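# Place the green block into the blue tray

## Task

Get the green block resting inside the blue tray so that it stays there once the robot has let go of it.

## Robot and tools

Robot: two arms, left_arm on the +y side and right_arm on the -y side. These are the robot's own sides, not sides of an image. Base poses in the scene frame: left_arm at (+0.038, +0.317, +0.307) m with quat_wxyz (+0.842, -0.162, +0.097, -0.506); right_arm at (+0.038, -0.317, +0.307) m with quat_wxyz (+0.506, -0.097, +0.162, -0.842). Joint ranges in rad, base to hand: waist -2.880..2.880, shoulder 0.000..3.142, elbow 0.000..3.019 (straight at 2.964), wrist pitch -1.693..1.571, wrist yaw -1.571..1.571, wrist roll -2.094..2.094.

Scene frame: z = 0 is the table top, and the origin sits over the centre of the robot's foot. +z is up and +x points out over the table, which starts near x = +0.15 m and may be turned relative to the robot. Each gripper's fingers extend along its own +z and close along its own y. end_effector_position is the point between the pads, roughly 1 cm short of the tips. Reported hand poses can be wrong by a few cm, more at long reach. Friction and weight can leave a hand several cm off its command with no contact involved.

The row format is shared by all motion tools. A row is one flat list of 16 numbers covering both arms, always all 16: left x, y, z, qw, qx, qy, qz, opening, then the same eight for the right arm. x, y, z are an absolute hand position in metres in the scene frame. The quaternion is an absolute orientation in that frame with w first. Opening runs from -1 (closed) to +1 (fully open, 0.094 m). To keep an arm still, resend the pose it reported just before it was meant to stay, unchanged each call, with its wanted opening. To hold an orientation, keep sending the same quaternion rather than copying a drifted reading. Every step, the controller limits the commanded rotation to 40 degrees from the measured one. It favours position when it cannot reach both, so a big turn may need follow-up commands.

execute_actions: actions is a list of up to 15 actions, each up to 15 rows, one row per 1/30 s step. A short action repeats its last row to fill 15 steps. Each target must lie within 0.6 m of that hand's current position along each of the hand's axes. If it does not, that action is rejected for both arms. The whole call is rejected if any action is malformed or the first one fails this check. cameras picks which images to return; by default you get all of them only when actions is empty. An empty list gives a full status report.

move: target is one row or a list of up to 15 rows, with no 0.6 m check. The hands travel in straight lines, all arriving together, for at least 0.5 s and at most 10 s in total. speed is each path's top speed in m/s, 0.002 to 4.3, default 0.25, and turning is capped at twice that number in rad/s. Give one number, or one per target. blend, in m, rounds the corners at the intermediate targets; 0 means a full stop at each. opening_speed is the rate of the opening change per second on the -1..1 scale, at least 0.2; use it for slow or gentle closing. A changed opening in a later row is applied only on arrival at that row, once everything is still. grip_force sets the pad force limit in N (10 to 50) per arm, and it persists; lower values close slowly. blocking=false returns after about 0.5 s while the move keeps running, and a new move then takes over from it. The result adds a move: line. done means within 10 mm and 2 degrees. off_target, held, moving and fault are other endings. limits=paced means the pose was clipped; limits=held means steps were withheld. Paths do not avoid obstacles or the other arm. Faster moves overshoot more and strike harder. Route hands around, not near, their own base.

wait: seconds from 0 to 10; the arms keep their last command and a running move continues. stop: brakes the current move, which needs some room to do it. zoom_image: camera plus region [x0, y0, x1, y1] in pixels, at most 504 by 504, taken from that camera's latest image. Cameras are cam_head_left, cam_head_right, cam_over, cam_left_wrist and cam_right_wrist, each 672x504. finished_scene ends the scene for good; call it only once the block is settled in the tray.

Result lines: hand position and quaternion, Hand target (where each arm is now being driven), Tool commands, and grip_measured (the measured opening on the -1..1 scale). With nothing held, grip_measured can read about 2.5 mm wide. On a firmly gripped hard part it reads up to about 3 mm narrower than the part. Joint torques include the arm's own weight and have offsets; numbers 3 and 4 wrap at ±28 N m. Joint velocities may show as within noise. To release, command an opening clearly above grip_measured.

Avoid: dropping the block from height or releasing it while it moves, fast contact with the table or tray, and anything falling or being left off the table. Never let the arms or grippers touch each other, and never close one gripper on the other's fingers. Keep arms from sitting stretched out or pushing at unreachable poses, which overheats motors. At 100 °C the arm goes limp and drops what it holds. Use the slow, careful approaches sketched above near contact.

Each tool is called after "Call:" by a JSON object that holds its "method" and its "body", one argument or row to a line.

## Session

Call:
{"method": "execute_actions", "body": {
  "actions": []
}}

Scene clock: 0.00 s.
left_arm: end_effector_position=(+0.7328, +0.4777, +0.2304) grip_measured=+1.000 end_effector_quat_wxyz=(+0.105, +0.417, +0.857, -0.285) | right_arm: end_effector_position=(+0.2451, -0.0297, +0.2405) grip_measured=+1.000 end_effector_quat_wxyz=(+0.019, +0.815, -0.498, -0.296)
Joint positions: left_arm=[1.421 2.149 2.151 -1.486 0.494 1.323 0.094] | right_arm=[2.847 1.689 0.791 -0.74 -0.211 -1.264 0.094]
Joint velocities: within noise
Joint torques (N m): no reading
Motor temperatures (°C): left_arm=[34 31 28 31 34 32 30] | right_arm=[36 32 32 32 30 33 32]
Heat: left arm: hottest waist 34 °C; right arm: hottest waist 36 °C.
Hand target: left_arm +0.7397, +0.4806, +0.2363; +0.112, +0.420, +0.857, -0.277 | right_arm +0.2516, -0.0244, +0.2438; +0.010, +0.816, -0.498, -0.294
Tool commands: left_gripper/opening=+1.0 right_gripper/opening=+1.0

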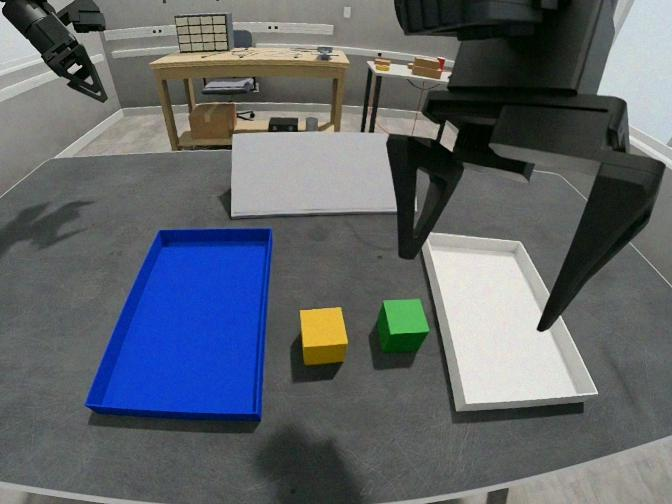

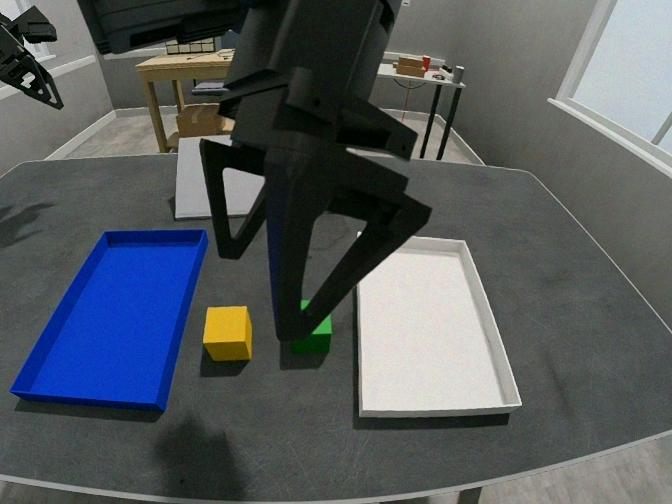

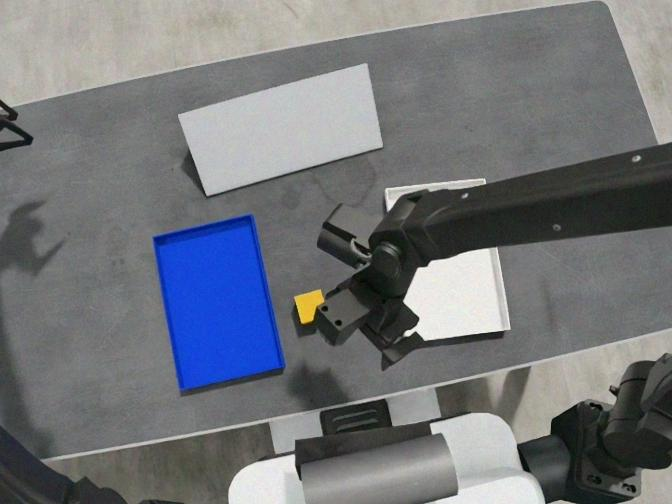

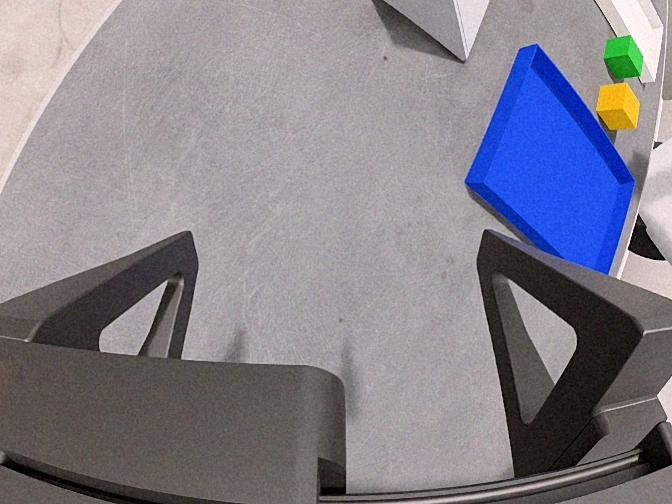

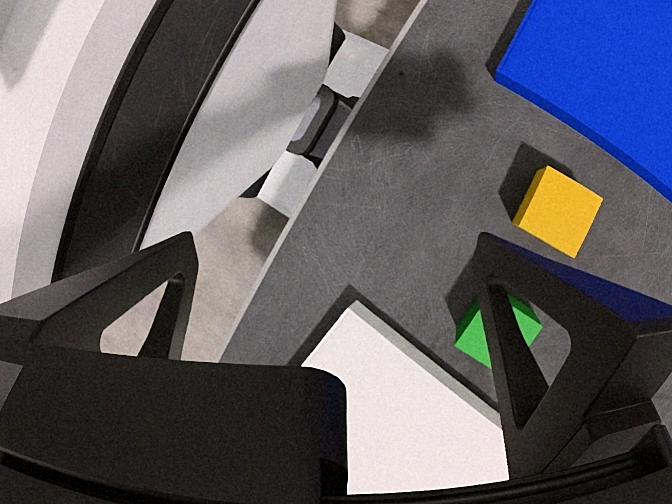

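Call:
{"method": "move", "body": {
  "target": [0.7397,0.4806,0.2363,0.112,0.420,0.857,-0.277,1,0.30,-0.03,0.24,0,0.707,-0.707,0,1],
  "cameras": ["all"]
}}

Scene clock: 19.40 s.
left_arm: end_effector_position=(+0.7328, +0.4777, +0.2304) grip_measured=+1.000 end_effector_quat_wxyz=(+0.105, +0.417, +0.857, -0.285) | right_arm: end_effector_position=(+0.2970, -0.0405, +0.2321) grip_measured=+1.000 end_effector_quat_wxyz=(+0.014, +0.701, -0.700, -0.131)
Joint positions: left_arm=[1.421 2.149 2.151 -1.486 0.494 1.323 0.094] | right_arm=[2.875 1.64 0.778 -0.629 0.103 -0.771 0.094]
Joint torques (N m): left_arm=[-2.55 -22.95 8.88 0.08 0.46 0.11] | right_arm=[5.66 -12.22 5 0.64 -0.06 0.02]
Motor temperatures (°C): left_arm=[34 37 30 30 34 32 30] | right_arm=[36 33 33 32 30 32 32]
Heat: left arm: hottest shoulder 37 °C; right arm: hottest waist 36 °C.
Hand target: left_arm +0.7395, +0.4805, +0.2365; +0.112, +0.420, +0.857, -0.277 | right_arm +0.3011, -0.0314, +0.2394; +0.002, +0.700, -0.702, -0.131
Off the commanded pose: left_arm 0.010 m, 1 deg | right_arm 0.013 m, 15 deg.
joint sent to its limit (right arm) — joint 1 (waist), upper limit. The joint targets are off in orientation, not in position.
move: off_target (right_arm)

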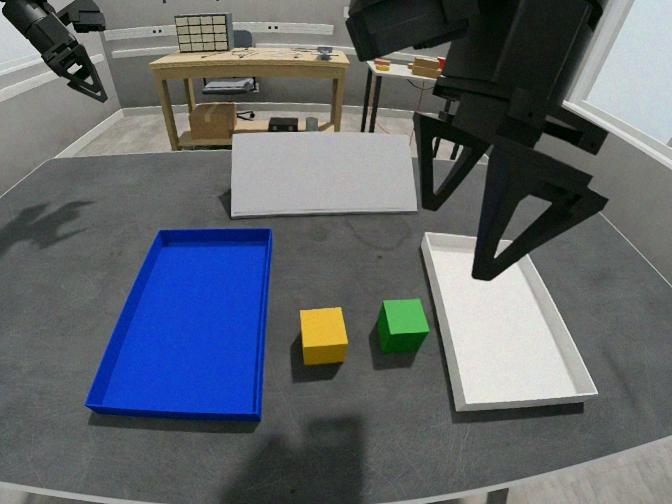

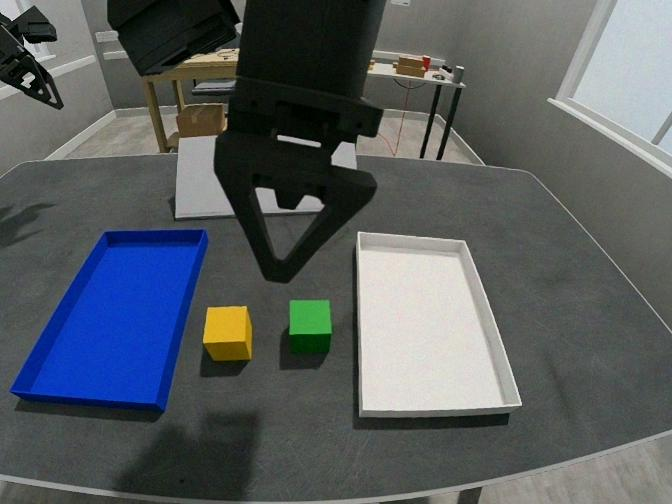

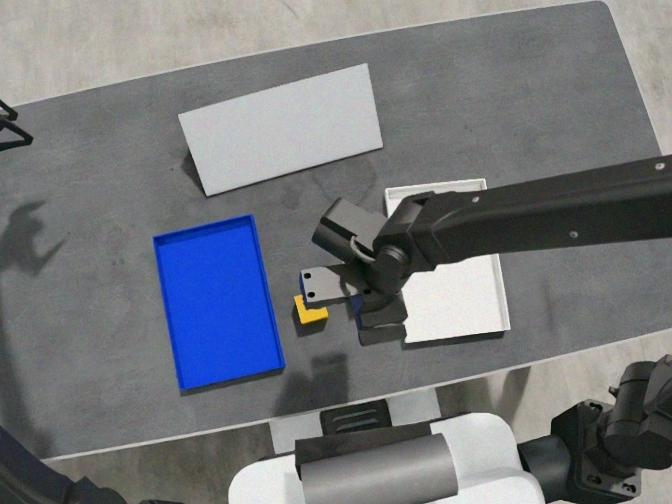

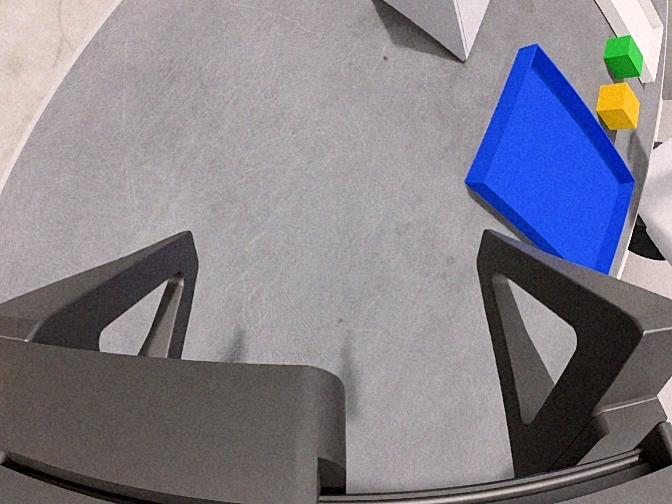

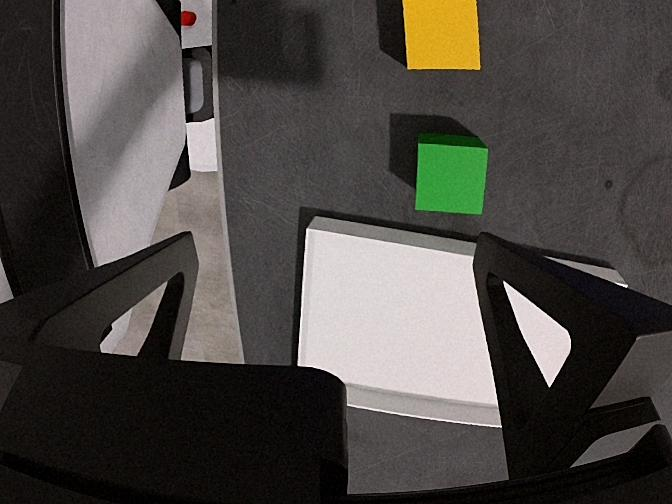

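Call:
{"method": "move", "body": {
  "target": [0.35,0.06,0.22,0,0.707,0.707,0,1,0.42,-0.36,0.28,0,0.38,-0.92,0,1],
  "speed": 0.35,
  "cameras": ["all"]
}}

Scene clock: 34.90 s.
left_arm: end_effector_position=(+0.3421, +0.0670, +0.2173) grip_measured=+1.000 end_effector_quat_wxyz=(-0.005, +0.711, +0.704, -0.002) | right_arm: end_effector_position=(+0.4005, -0.3533, +0.2683) grip_measured=+1.000 end_effector_quat_wxyz=(+0.015, +0.384, -0.923, -0.007)
Joint positions: left_arm=[0.292 1.671 0.801 -0.597 -0.361 0.808 0.094] | right_arm=[2.057 1.192 0.689 -0.762 0.174 -0.814 0.094]
Joint torques (N m): left_arm=[-5.48 -10.87 6.32 0.24 -0.06 -0.01] | right_arm=[-0.32 -10.52 8.24 0.14 -0.06 -0.21]
Heat: left arm: hottest shoulder 39 °C; right arm: hottest waist 36 °C.
Hand target: left_arm +0.3498, +0.0601, +0.2200; +0.000, +0.707, +0.707, +0.000 | right_arm +0.4196, -0.3600, +0.2803; +0.000, -0.382, +0.924, +0.000
Off the commanded pose: left_arm 0.011 m, 1 deg | right_arm 0.024 m, 2 deg.
move: off_target (left_arm, right_arm)

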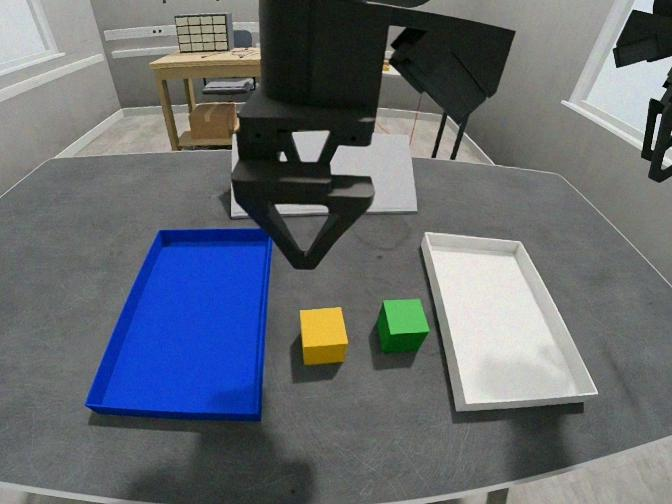

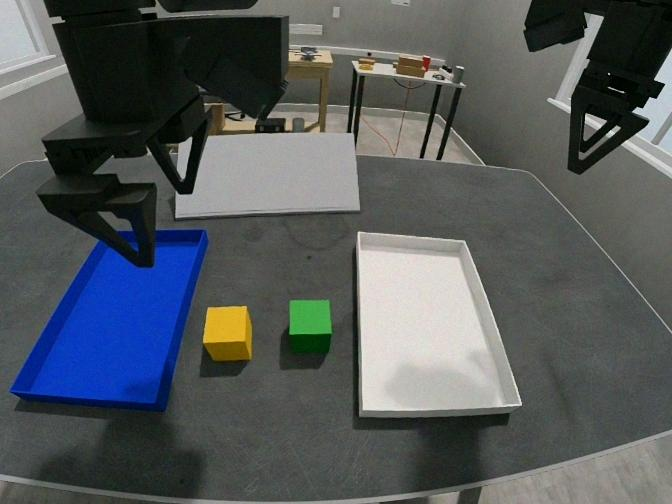

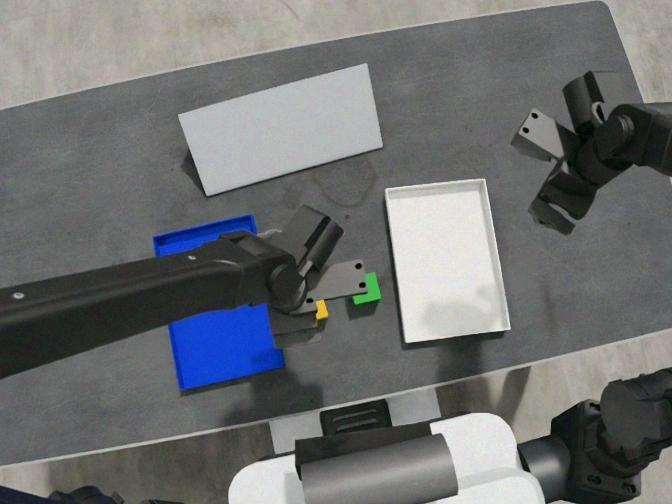

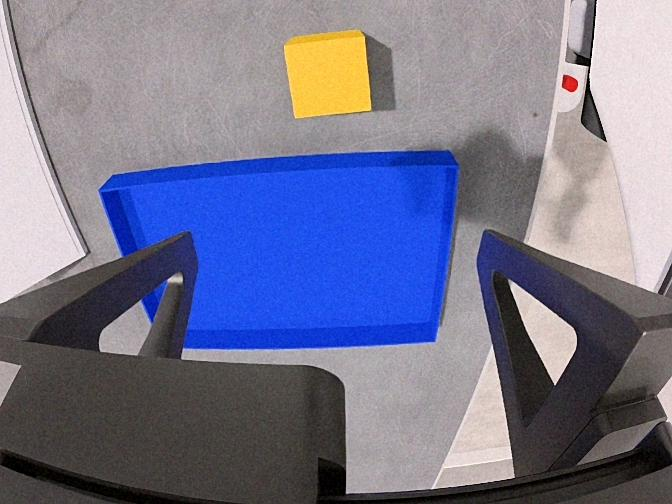

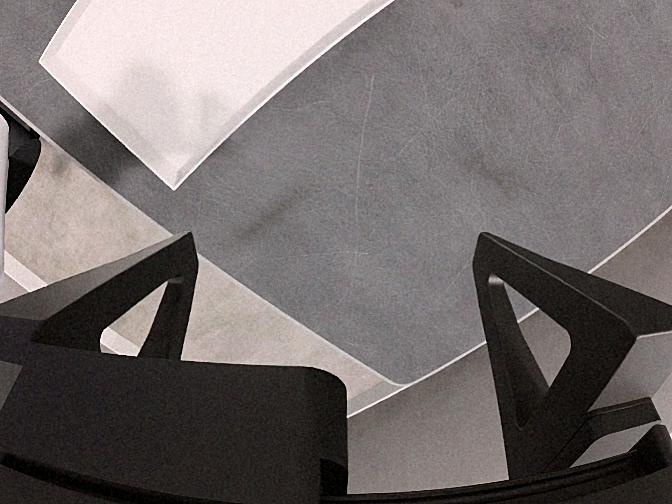

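Call:
{"method": "move", "body": {
  "target": [0.352,-0.04,0.2,0,0.707,0.707,0,1,0.42,-0.36,0.28,0,0.38,-0.92,0,1],
  "cameras": ["all"]
}}

Scene clock: 48.97 s.
left_arm: end_effector_position=(+0.3447, -0.0295, +0.1972) grip_measured=+1.000 end_effector_quat_wxyz=(-0.005, +0.710, +0.704, -0.001) | right_arm: end_effector_position=(+0.4005, -0.3533, +0.2683) grip_measured=+1.000 end_effector_quat_wxyz=(+0.015, +0.384, -0.923, -0.007)
Joint positions: left_arm=[0.169 1.9 1.026 -0.64 -0.372 0.674 0.094] | right_arm=[2.057 1.192 0.689 -0.762 0.174 -0.815 0.094]
Joint torques (N m): left_arm=[-6.83 -13.1 7.23 0.09 -0.06 0.01] | right_arm=[-0.26 -10.52 8.23 0.14 -0.06 -0.21]
Heat: left arm: hottest shoulder 37 °C; right arm: hottest waist 36 °C.
Hand target: left_arm +0.3519, -0.0399, +0.2003; +0.000, +0.707, +0.707, +0.000 | right_arm +0.4196, -0.3600, +0.2803; +0.000, -0.382, +0.924, +0.000
Off the commanded pose: left_arm 0.013 m, 1 deg | right_arm 0.024 m, 2 deg.
move: off_target (left_arm, right_arm)

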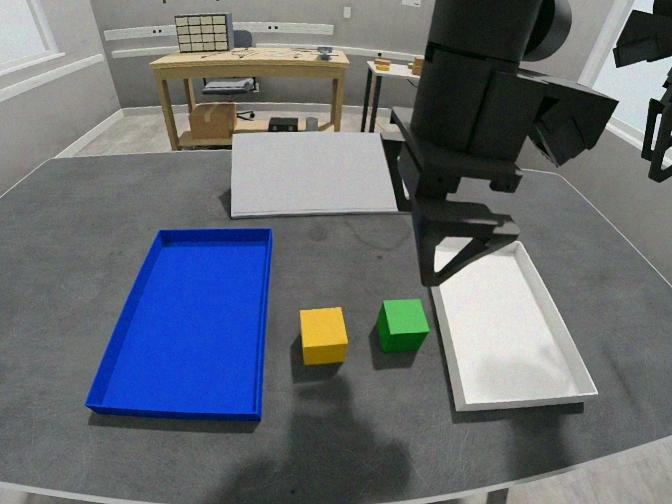

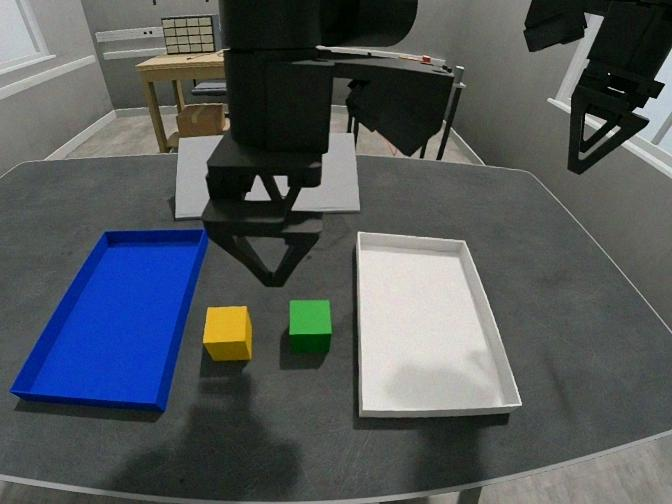

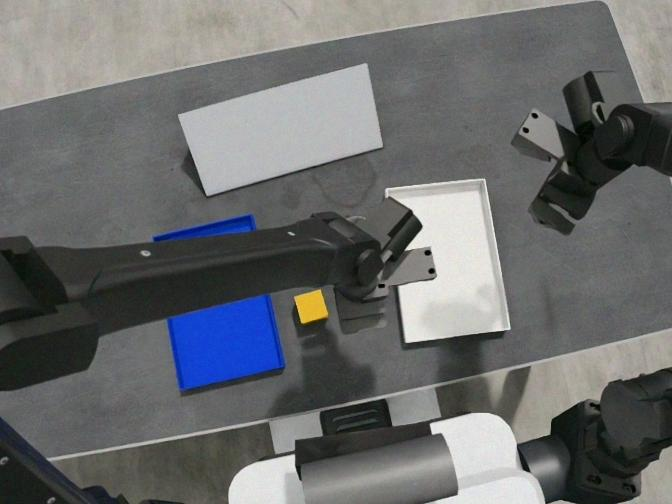

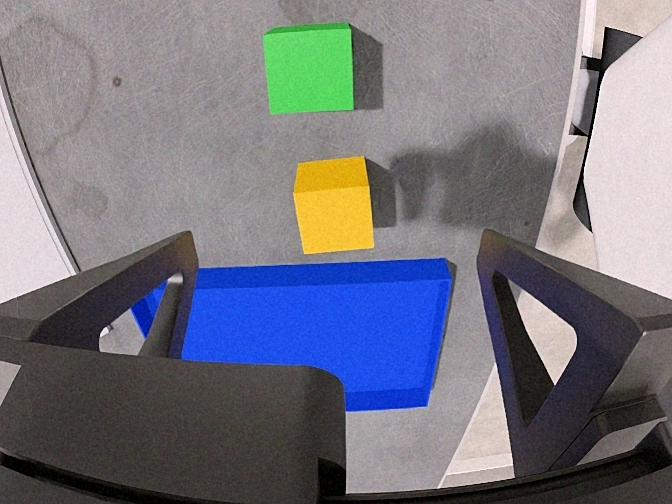

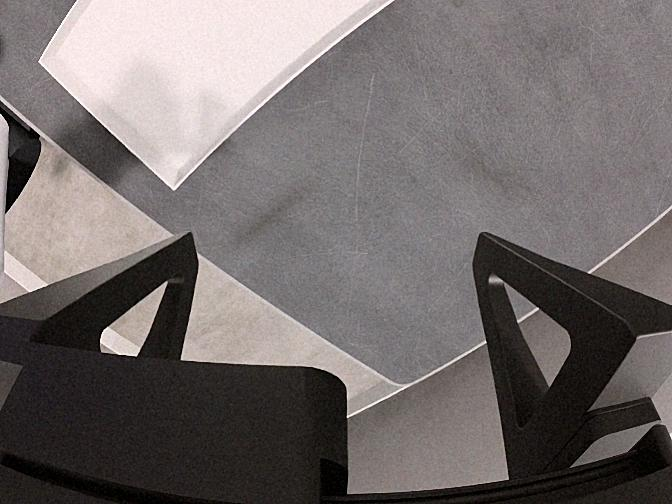

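Call:
{"method": "move", "body": {
  "target": [0.367,-0.055,0.115,0,0.707,0.707,0,1,0.42,-0.36,0.28,0,0.38,-0.92,0,1],
  "cameras": ["all"]
}}

Scene clock: 65.90 s.
left_arm: end_effector_position=(+0.3532, -0.0461, +0.1141) grip_measured=+1.000 end_effector_quat_wxyz=(-0.014, +0.711, +0.703, +0.002) | right_arm: end_effector_position=(+0.4005, -0.3533, +0.2683) grip_measured=+1.000 end_effector_quat_wxyz=(+0.015, +0.384, -0.923, -0.007)
Joint positions: left_arm=[0.224 2.116 1.112 -0.509 -0.372 0.729 0.094] | right_arm=[2.057 1.192 0.689 -0.762 0.174 -0.815 0.094]
Joint torques (N m): left_arm=[-6.3 -14.68 5.57 1.03 0.14 0.15] | right_arm=[-0.26 -10.52 8.23 0.16 -0.06 -0.21]
Heat: left arm: hottest shoulder 36 °C; right arm: hottest waist 36 °C.
Hand target: left_arm +0.3668, -0.0546, +0.1154; +0.000, +0.707, +0.707, +0.000 | right_arm +0.4196, -0.3600, +0.2803; +0.000, -0.382, +0.924, +0.000
Off the commanded pose: left_arm 0.016 m, 2 deg | right_arm 0.024 m, 2 deg.
move: off_target (left_arm, right_arm)

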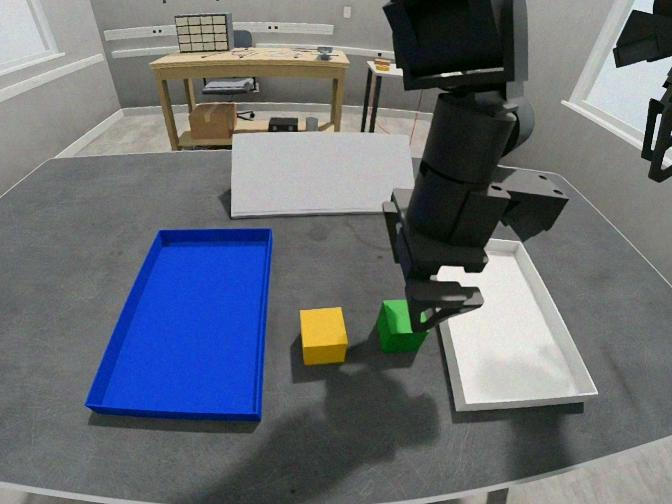

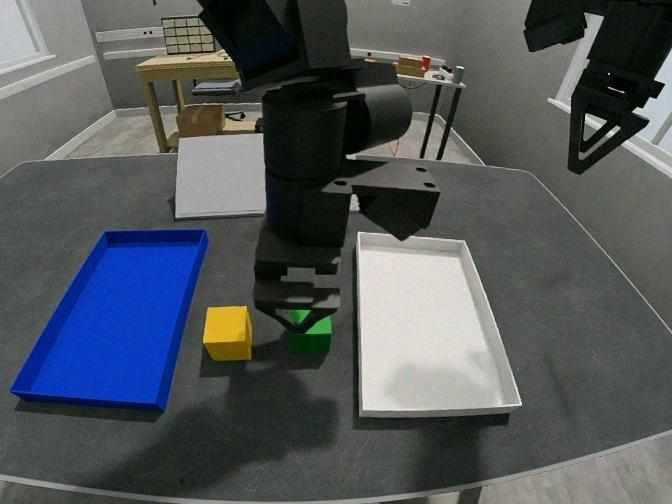

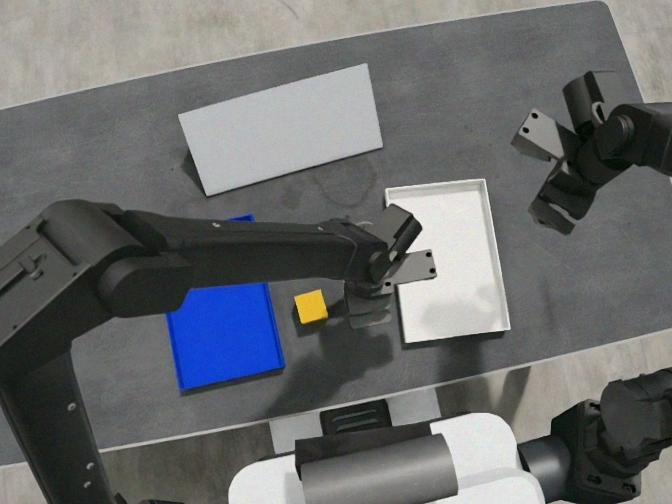

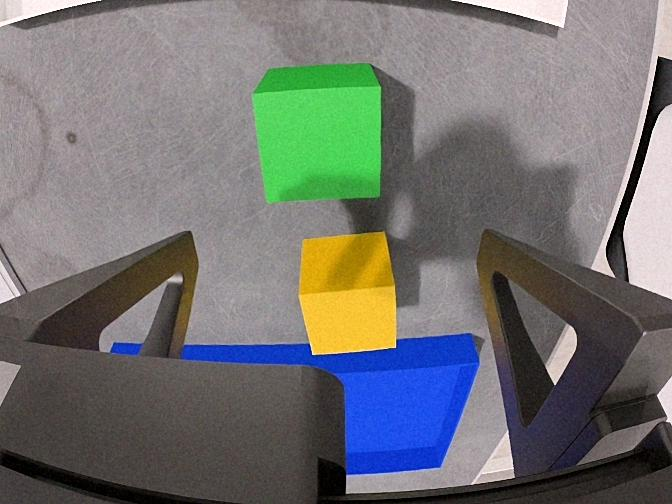

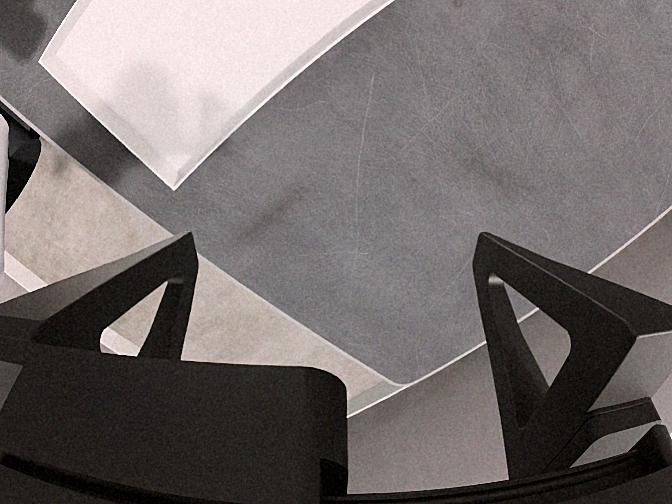

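Call:
{"method": "move", "body": {
  "target": [0.374,-0.072,0.08,0,0.707,0.707,0,1,0.42,-0.36,0.28,0,0.38,-0.92,0,1],
  "cameras": ["cam_left_wrist","cam_head_left","cam_head_right"],
  "speed": 0.15
}}

Scene clock: 72.70 s.
left_arm: end_effector_position=(+0.3602, -0.0656, +0.0827) grip_measured=+1.000 end_effector_quat_wxyz=(-0.011, +0.712, +0.702, +0.002) | right_arm: end_effector_position=(+0.4005, -0.3533, +0.2683) grip_measured=+1.000 end_effector_quat_wxyz=(+0.015, +0.384, -0.923, -0.007)
Joint positions: left_arm=[0.232 2.214 1.189 -0.478 -0.372 0.744 0.094] | right_arm=[2.057 1.192 0.689 -0.762 0.174 -0.815 0.094]
Joint torques (N m): left_arm=[-6.3 -15.5 5.52 1.02 0.19 0.17] | right_arm=[-0.26 -10.58 8.23 0.14 -0.06 -0.22]
Heat: left arm: hottest shoulder 36 °C; right arm: hottest waist 36 °C.
Hand target: left_arm +0.3738, -0.0715, +0.0802; +0.000, +0.707, +0.707, +0.000 | right_arm +0.4196, -0.3600, +0.2803; +0.000, -0.382, +0.924, +0.000
Off the commanded pose: left_arm 0.016 m, 2 deg | right_arm 0.024 m, 2 deg.
move: off_target (left_arm, right_arm)
Images, in order (width x height): cam_head_left 672x504, cam_head_right 672x504, cam_left_wrist 672x504.

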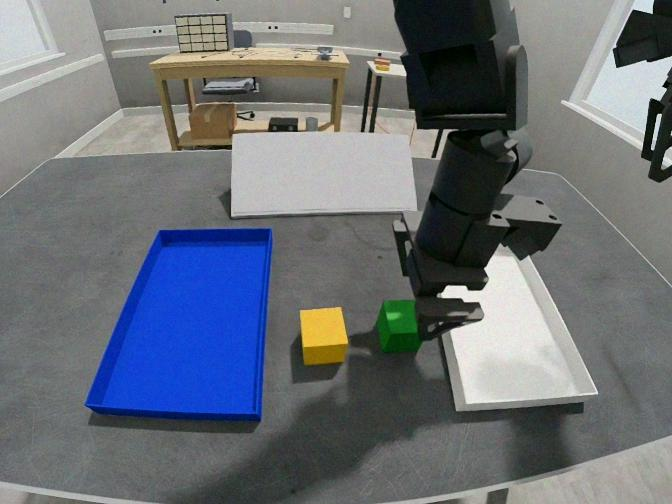

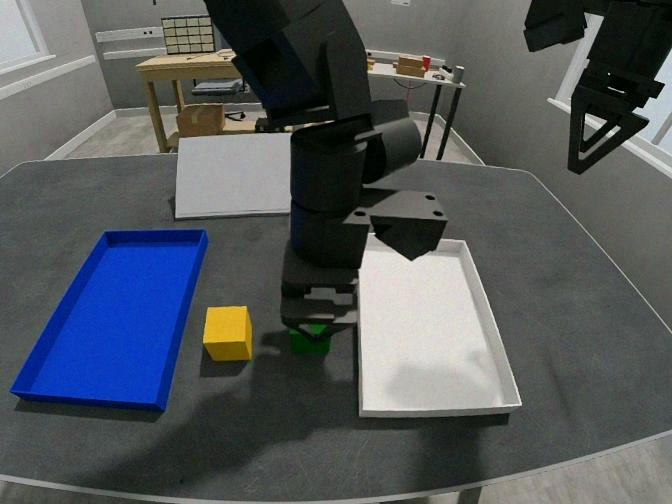

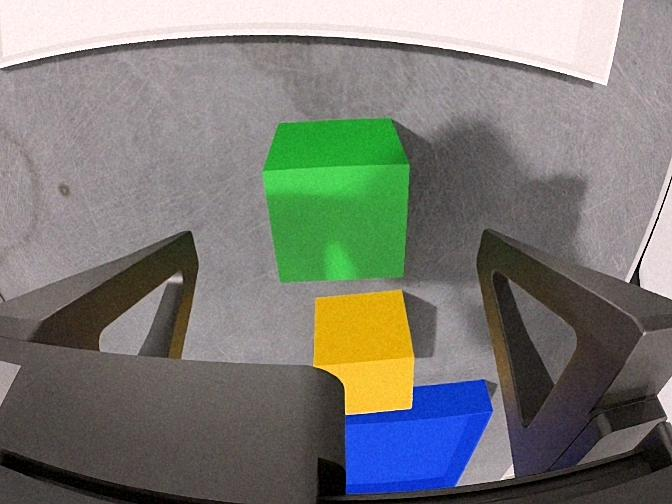

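Call:
{"method": "move", "body": {
  "target": [0.373,-0.07,0.024,0,0.707,0.707,0,1,0.42,-0.36,0.28,0,0.38,-0.92,0,1],
  "cameras": ["cam_left_wrist","cam_head_left","cam_head_right"],
  "speed": 0.12
}}

Call:
{"method": "move", "body": {
  "target": [0.373,-0.07,0.024,0,0.707,0.707,0,-0.15,0.42,-0.36,0.28,0,0.38,-0.92,0,1],
  "cameras": ["cam_left_wrist","cam_head_left"],
  "opening_speed": 0.6
}}

Scene clock: 79.90 s.
left_arm: end_effector_position=(+0.3609, -0.0651, +0.0266) grip_measured=+1.000 end_effector_quat_wxyz=(-0.010, +0.711, +0.703, +0.001) | right_arm: end_effector_position=(+0.4005, -0.3533, +0.2683) grip_measured=+1.000 end_effector_quat_wxyz=(+0.015, +0.384, -0.923, -0.007)
Joint positions: left_arm=[0.273 2.338 1.233 -0.38 -0.368 0.786 0.094] | right_arm=[2.057 1.192 0.689 -0.762 0.174 -0.815 0.094]
Joint torques (N m): left_arm=[-6.65 -15.68 4.57 1.03 0.18 0.16] | right_arm=[-0.26 -10.52 8.21 0.14 -0.06 -0.21]
Heat: left arm: hottest shoulder 36 °C; right arm: hottest waist 36 °C.
Hand target: left_arm +0.3729, -0.0698, +0.0242; +0.000, +0.707, +0.707, +0.000 | right_arm +0.4196, -0.3600, +0.2803; +0.000, -0.382, +0.924, +0.000
Off the commanded pose: left_arm 0.013 m, 1 deg | right_arm 0.024 m, 2 deg.
move: off_target (left_arm, right_arm)
Images, in order (width x height): cam_head_left 672x504, cam_head_right 672x504, cam_left_wrist 672x504.

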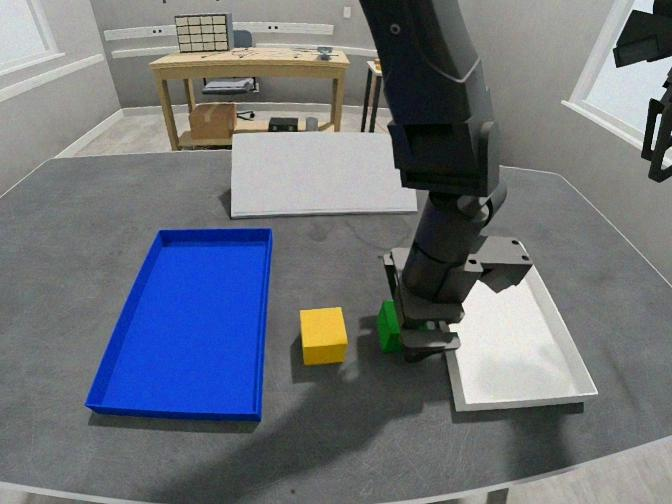

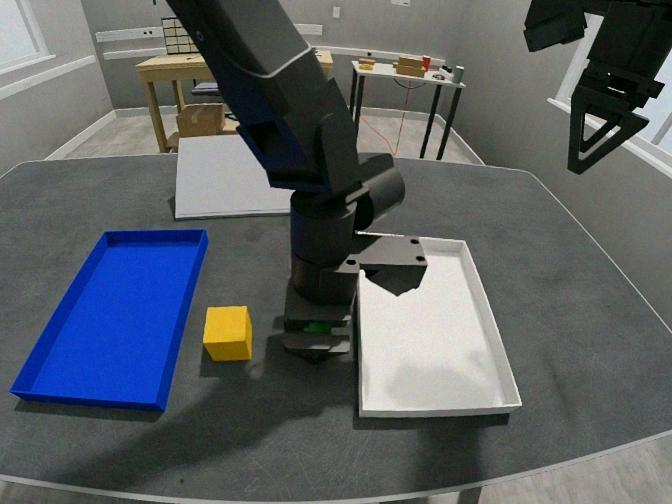

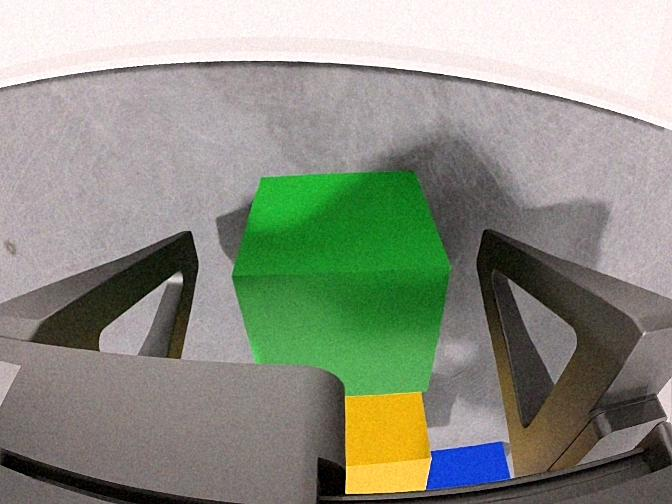

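Scene clock: 82.03 s.
left_arm: end_effector_position=(+0.3607, -0.0653, +0.0266) grip_measured=+0.049 end_effector_quat_wxyz=(-0.010, +0.712, +0.703, +0.000) | right_arm: end_effector_position=(+0.4005, -0.3533, +0.2683) grip_measured=+1.000 end_effector_quat_wxyz=(+0.015, +0.384, -0.923, -0.007)
Joint positions: left_arm=[0.273 2.338 1.233 -0.38 -0.367 0.787 0.049] | right_arm=[2.057 1.192 0.689 -0.762 0.174 -0.815 0.094]
Joint torques (N m): left_arm=[-6.48 -15.85 4.53 1.03 0.13 0.16] | right_arm=[-0.32 -10.58 8.23 0.14 -0.05 -0.21]
Heat: left arm: hottest shoulder 36 °C; right arm: hottest waist 36 °C.
Hand target: left_arm +0.3729, -0.0697, +0.0242; +0.000, +0.707, +0.707, +0.000 | right_arm +0.4196, -0.3600, +0.2803; +0.000, -0.382, +0.924, +0.000
Off the commanded pose: left_arm 0.013 m, 1 deg | right_arm 0.024 m, 2 deg.
move: off_target (left_arm, right_arm)
Images, in order (width x height): cam_head_left 672x504, cam_left_wrist 672x504.

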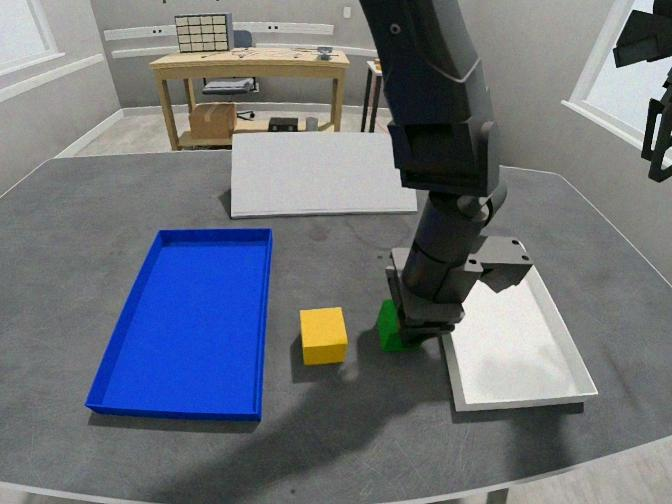

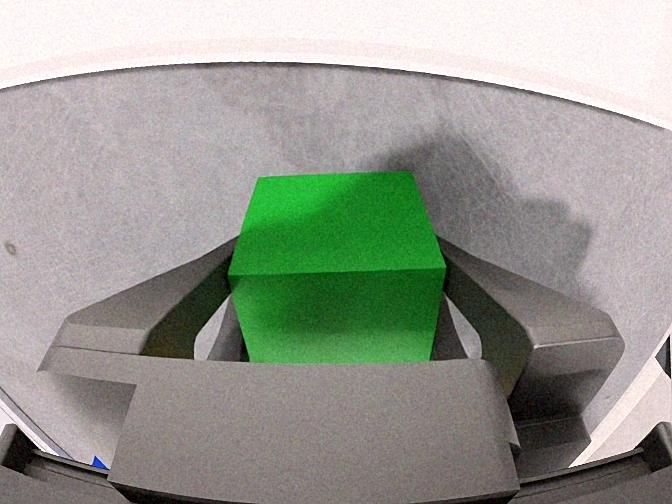

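Call:
{"method": "move", "body": {
  "target": [
    [0.373,-0.07,0.14,0,0.707,0.707,0,-0.15,0.42,-0.36,0.28,0,0.38,-0.92,0,1],
    [0.40,0.18,0.14,0,0.707,0.707,0,-0.15,0.42,-0.36,0.28,0,0.38,-0.92,0,1]
  ],
  "blend": [0.03,0],
  "cameras": ["all"]
}}

Scene clock: 88.50 s.
left_arm: end_effector_position=(+0.3950, +0.1780, +0.1367) grip_measured=+0.049 end_effector_quat_wxyz=(-0.010, +0.709, +0.705, -0.003) | right_arm: end_effector_position=(+0.4005, -0.3533, +0.2683) grip_measured=+1.000 end_effector_quat_wxyz=(+0.015, +0.384, -0.923, -0.007)
Joint positions: left_arm=[0.671 1.742 0.736 -0.342 -0.297 1.195 0.049] | right_arm=[2.057 1.192 0.689 -0.762 0.174 -0.815 0.094]
Joint torques (N m): left_arm=[-3.96 -12.92 2.47 1.07 0.21 0.18] | right_arm=[-0.32 -10.52 8.21 0.14 -0.05 -0.21]
Heat: left arm: hottest shoulder 36 °C; right arm: hottest waist 36 °C.
Hand target: left_arm +0.3999, +0.1800, +0.1399; +0.000, +0.707, +0.707, +0.000 | right_arm +0.4196, -0.3600, +0.2803; +0.000, -0.382, +0.924, +0.000
Off the commanded pose: left_arm 0.006 m, 1 deg | right_arm 0.024 m, 2 deg.
move: off_target (right_arm)

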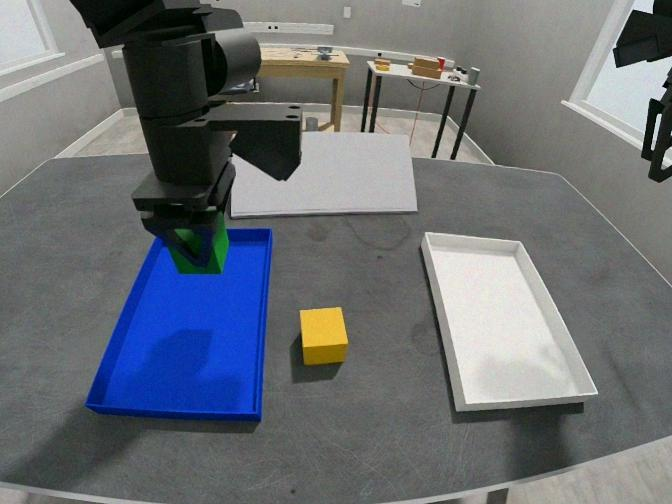

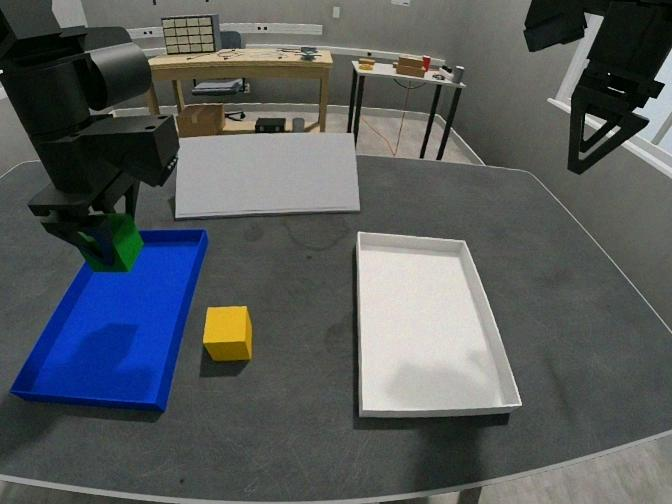

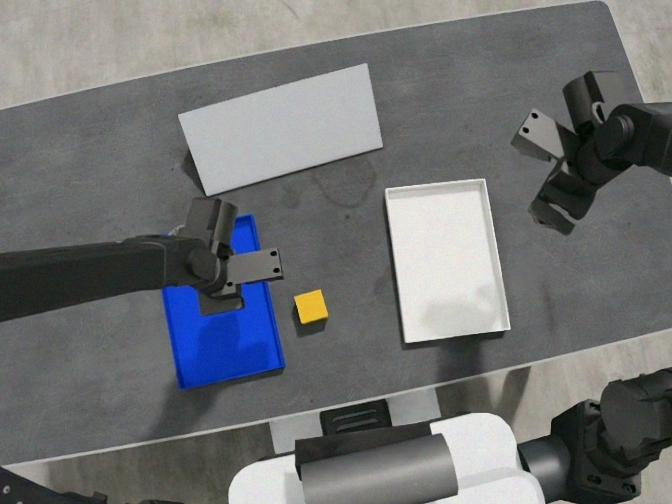

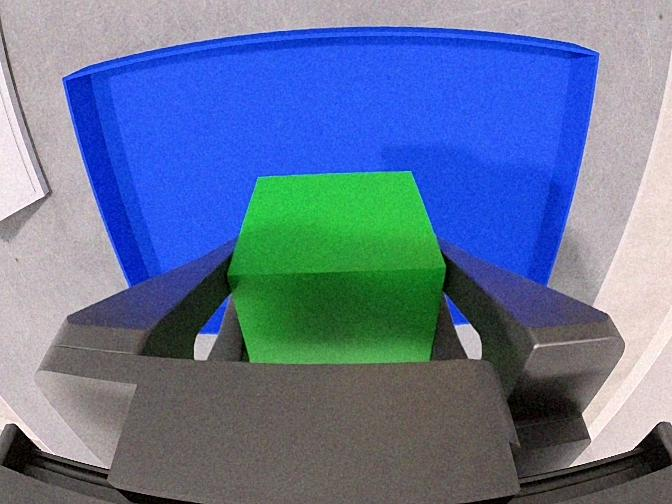

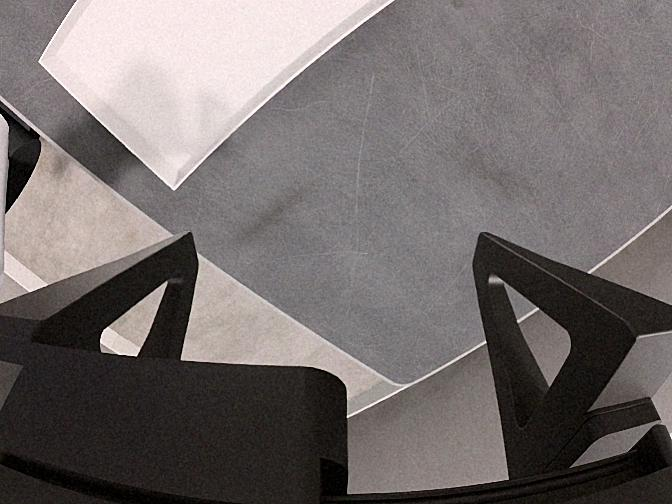

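Call:
{"method": "move", "body": {
  "target": [
    [0.398,0.217,0.08,0,0.707,0.707,0,-0.15,0.42,-0.36,0.28,0,0.38,-0.92,0,1],
    [0.398,0.217,0.034,0,0.707,0.707,0,-0.15,0.42,-0.36,0.28,0,0.38,-0.92,0,1]
  ],
  "blend": [0.015,0],
  "speed": [0.2,0.07],
  "cameras": ["all"]
}}

Scene clock: 95.07 s.
left_arm: end_effector_position=(+0.3917, +0.2149, +0.0375) grip_measured=+0.049 end_effector_quat_wxyz=(-0.005, +0.709, +0.705, -0.003) | right_arm: end_effector_position=(+0.4005, -0.3533, +0.2683) grip_measured=+1.000 end_effector_quat_wxyz=(+0.015, +0.384, -0.923, -0.007)
Joint positions: left_arm=[0.831 2.008 0.751 -0.039 -0.253 1.359 0.049] | right_arm=[2.057 1.192 0.689 -0.762 0.174 -0.815 0.094]
Joint torques (N m): left_arm=[-3.6 -12.16 1.31 1.06 0.23 0.18] | right_arm=[-0.26 -10.58 8.21 0.14 -0.06 -0.22]
Heat: left arm: hottest shoulder 36 °C; right arm: hottest waist 36 °C.
Hand target: left_arm +0.3979, +0.2171, +0.0342; +0.000, +0.707, +0.707, +0.000 | right_arm +0.4196, -0.3600, +0.2803; +0.000, -0.382, +0.924, +0.000
Off the commanded pose: left_arm 0.008 m, 1 deg | right_arm 0.024 m, 2 deg.
move: off_target (right_arm)

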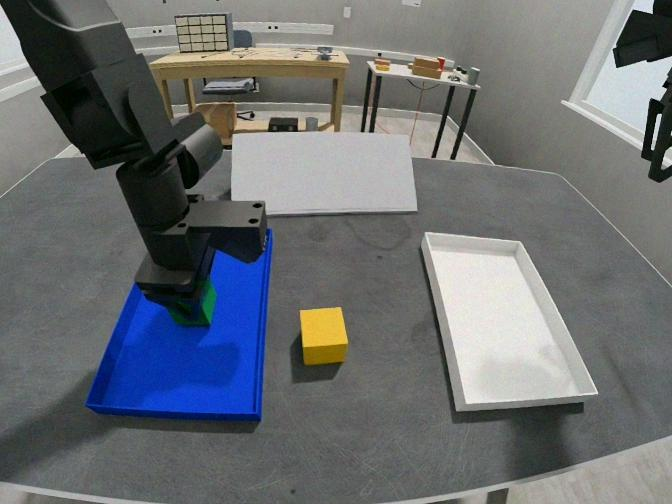

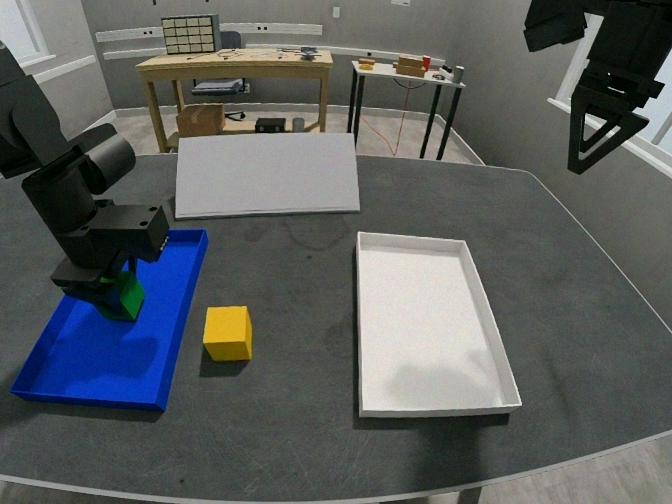

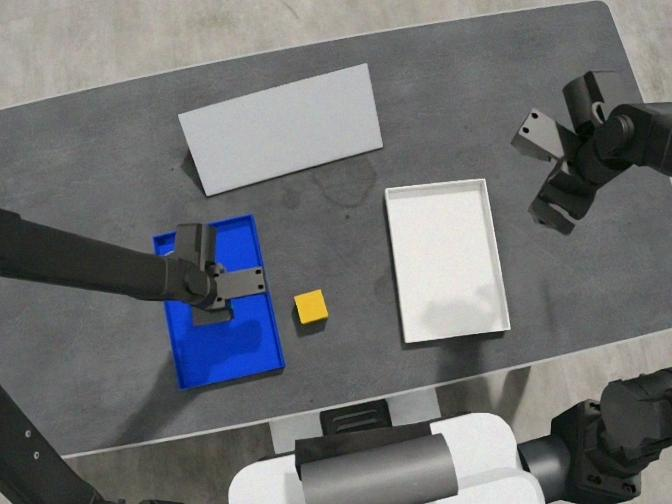

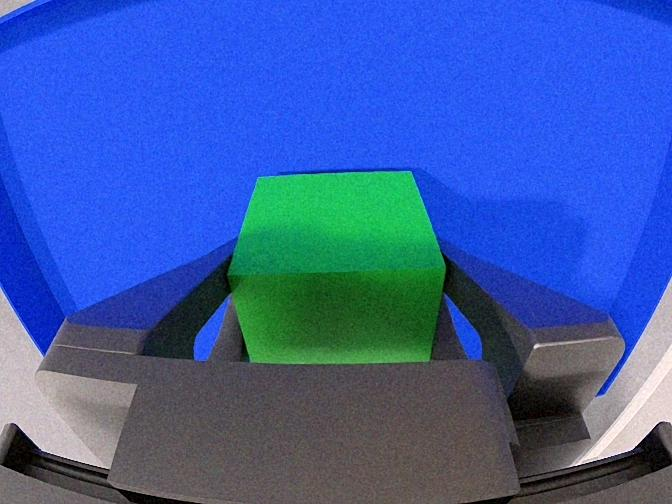

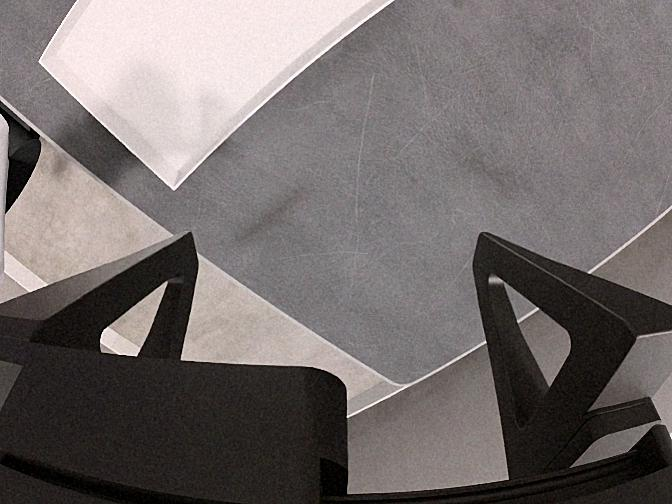

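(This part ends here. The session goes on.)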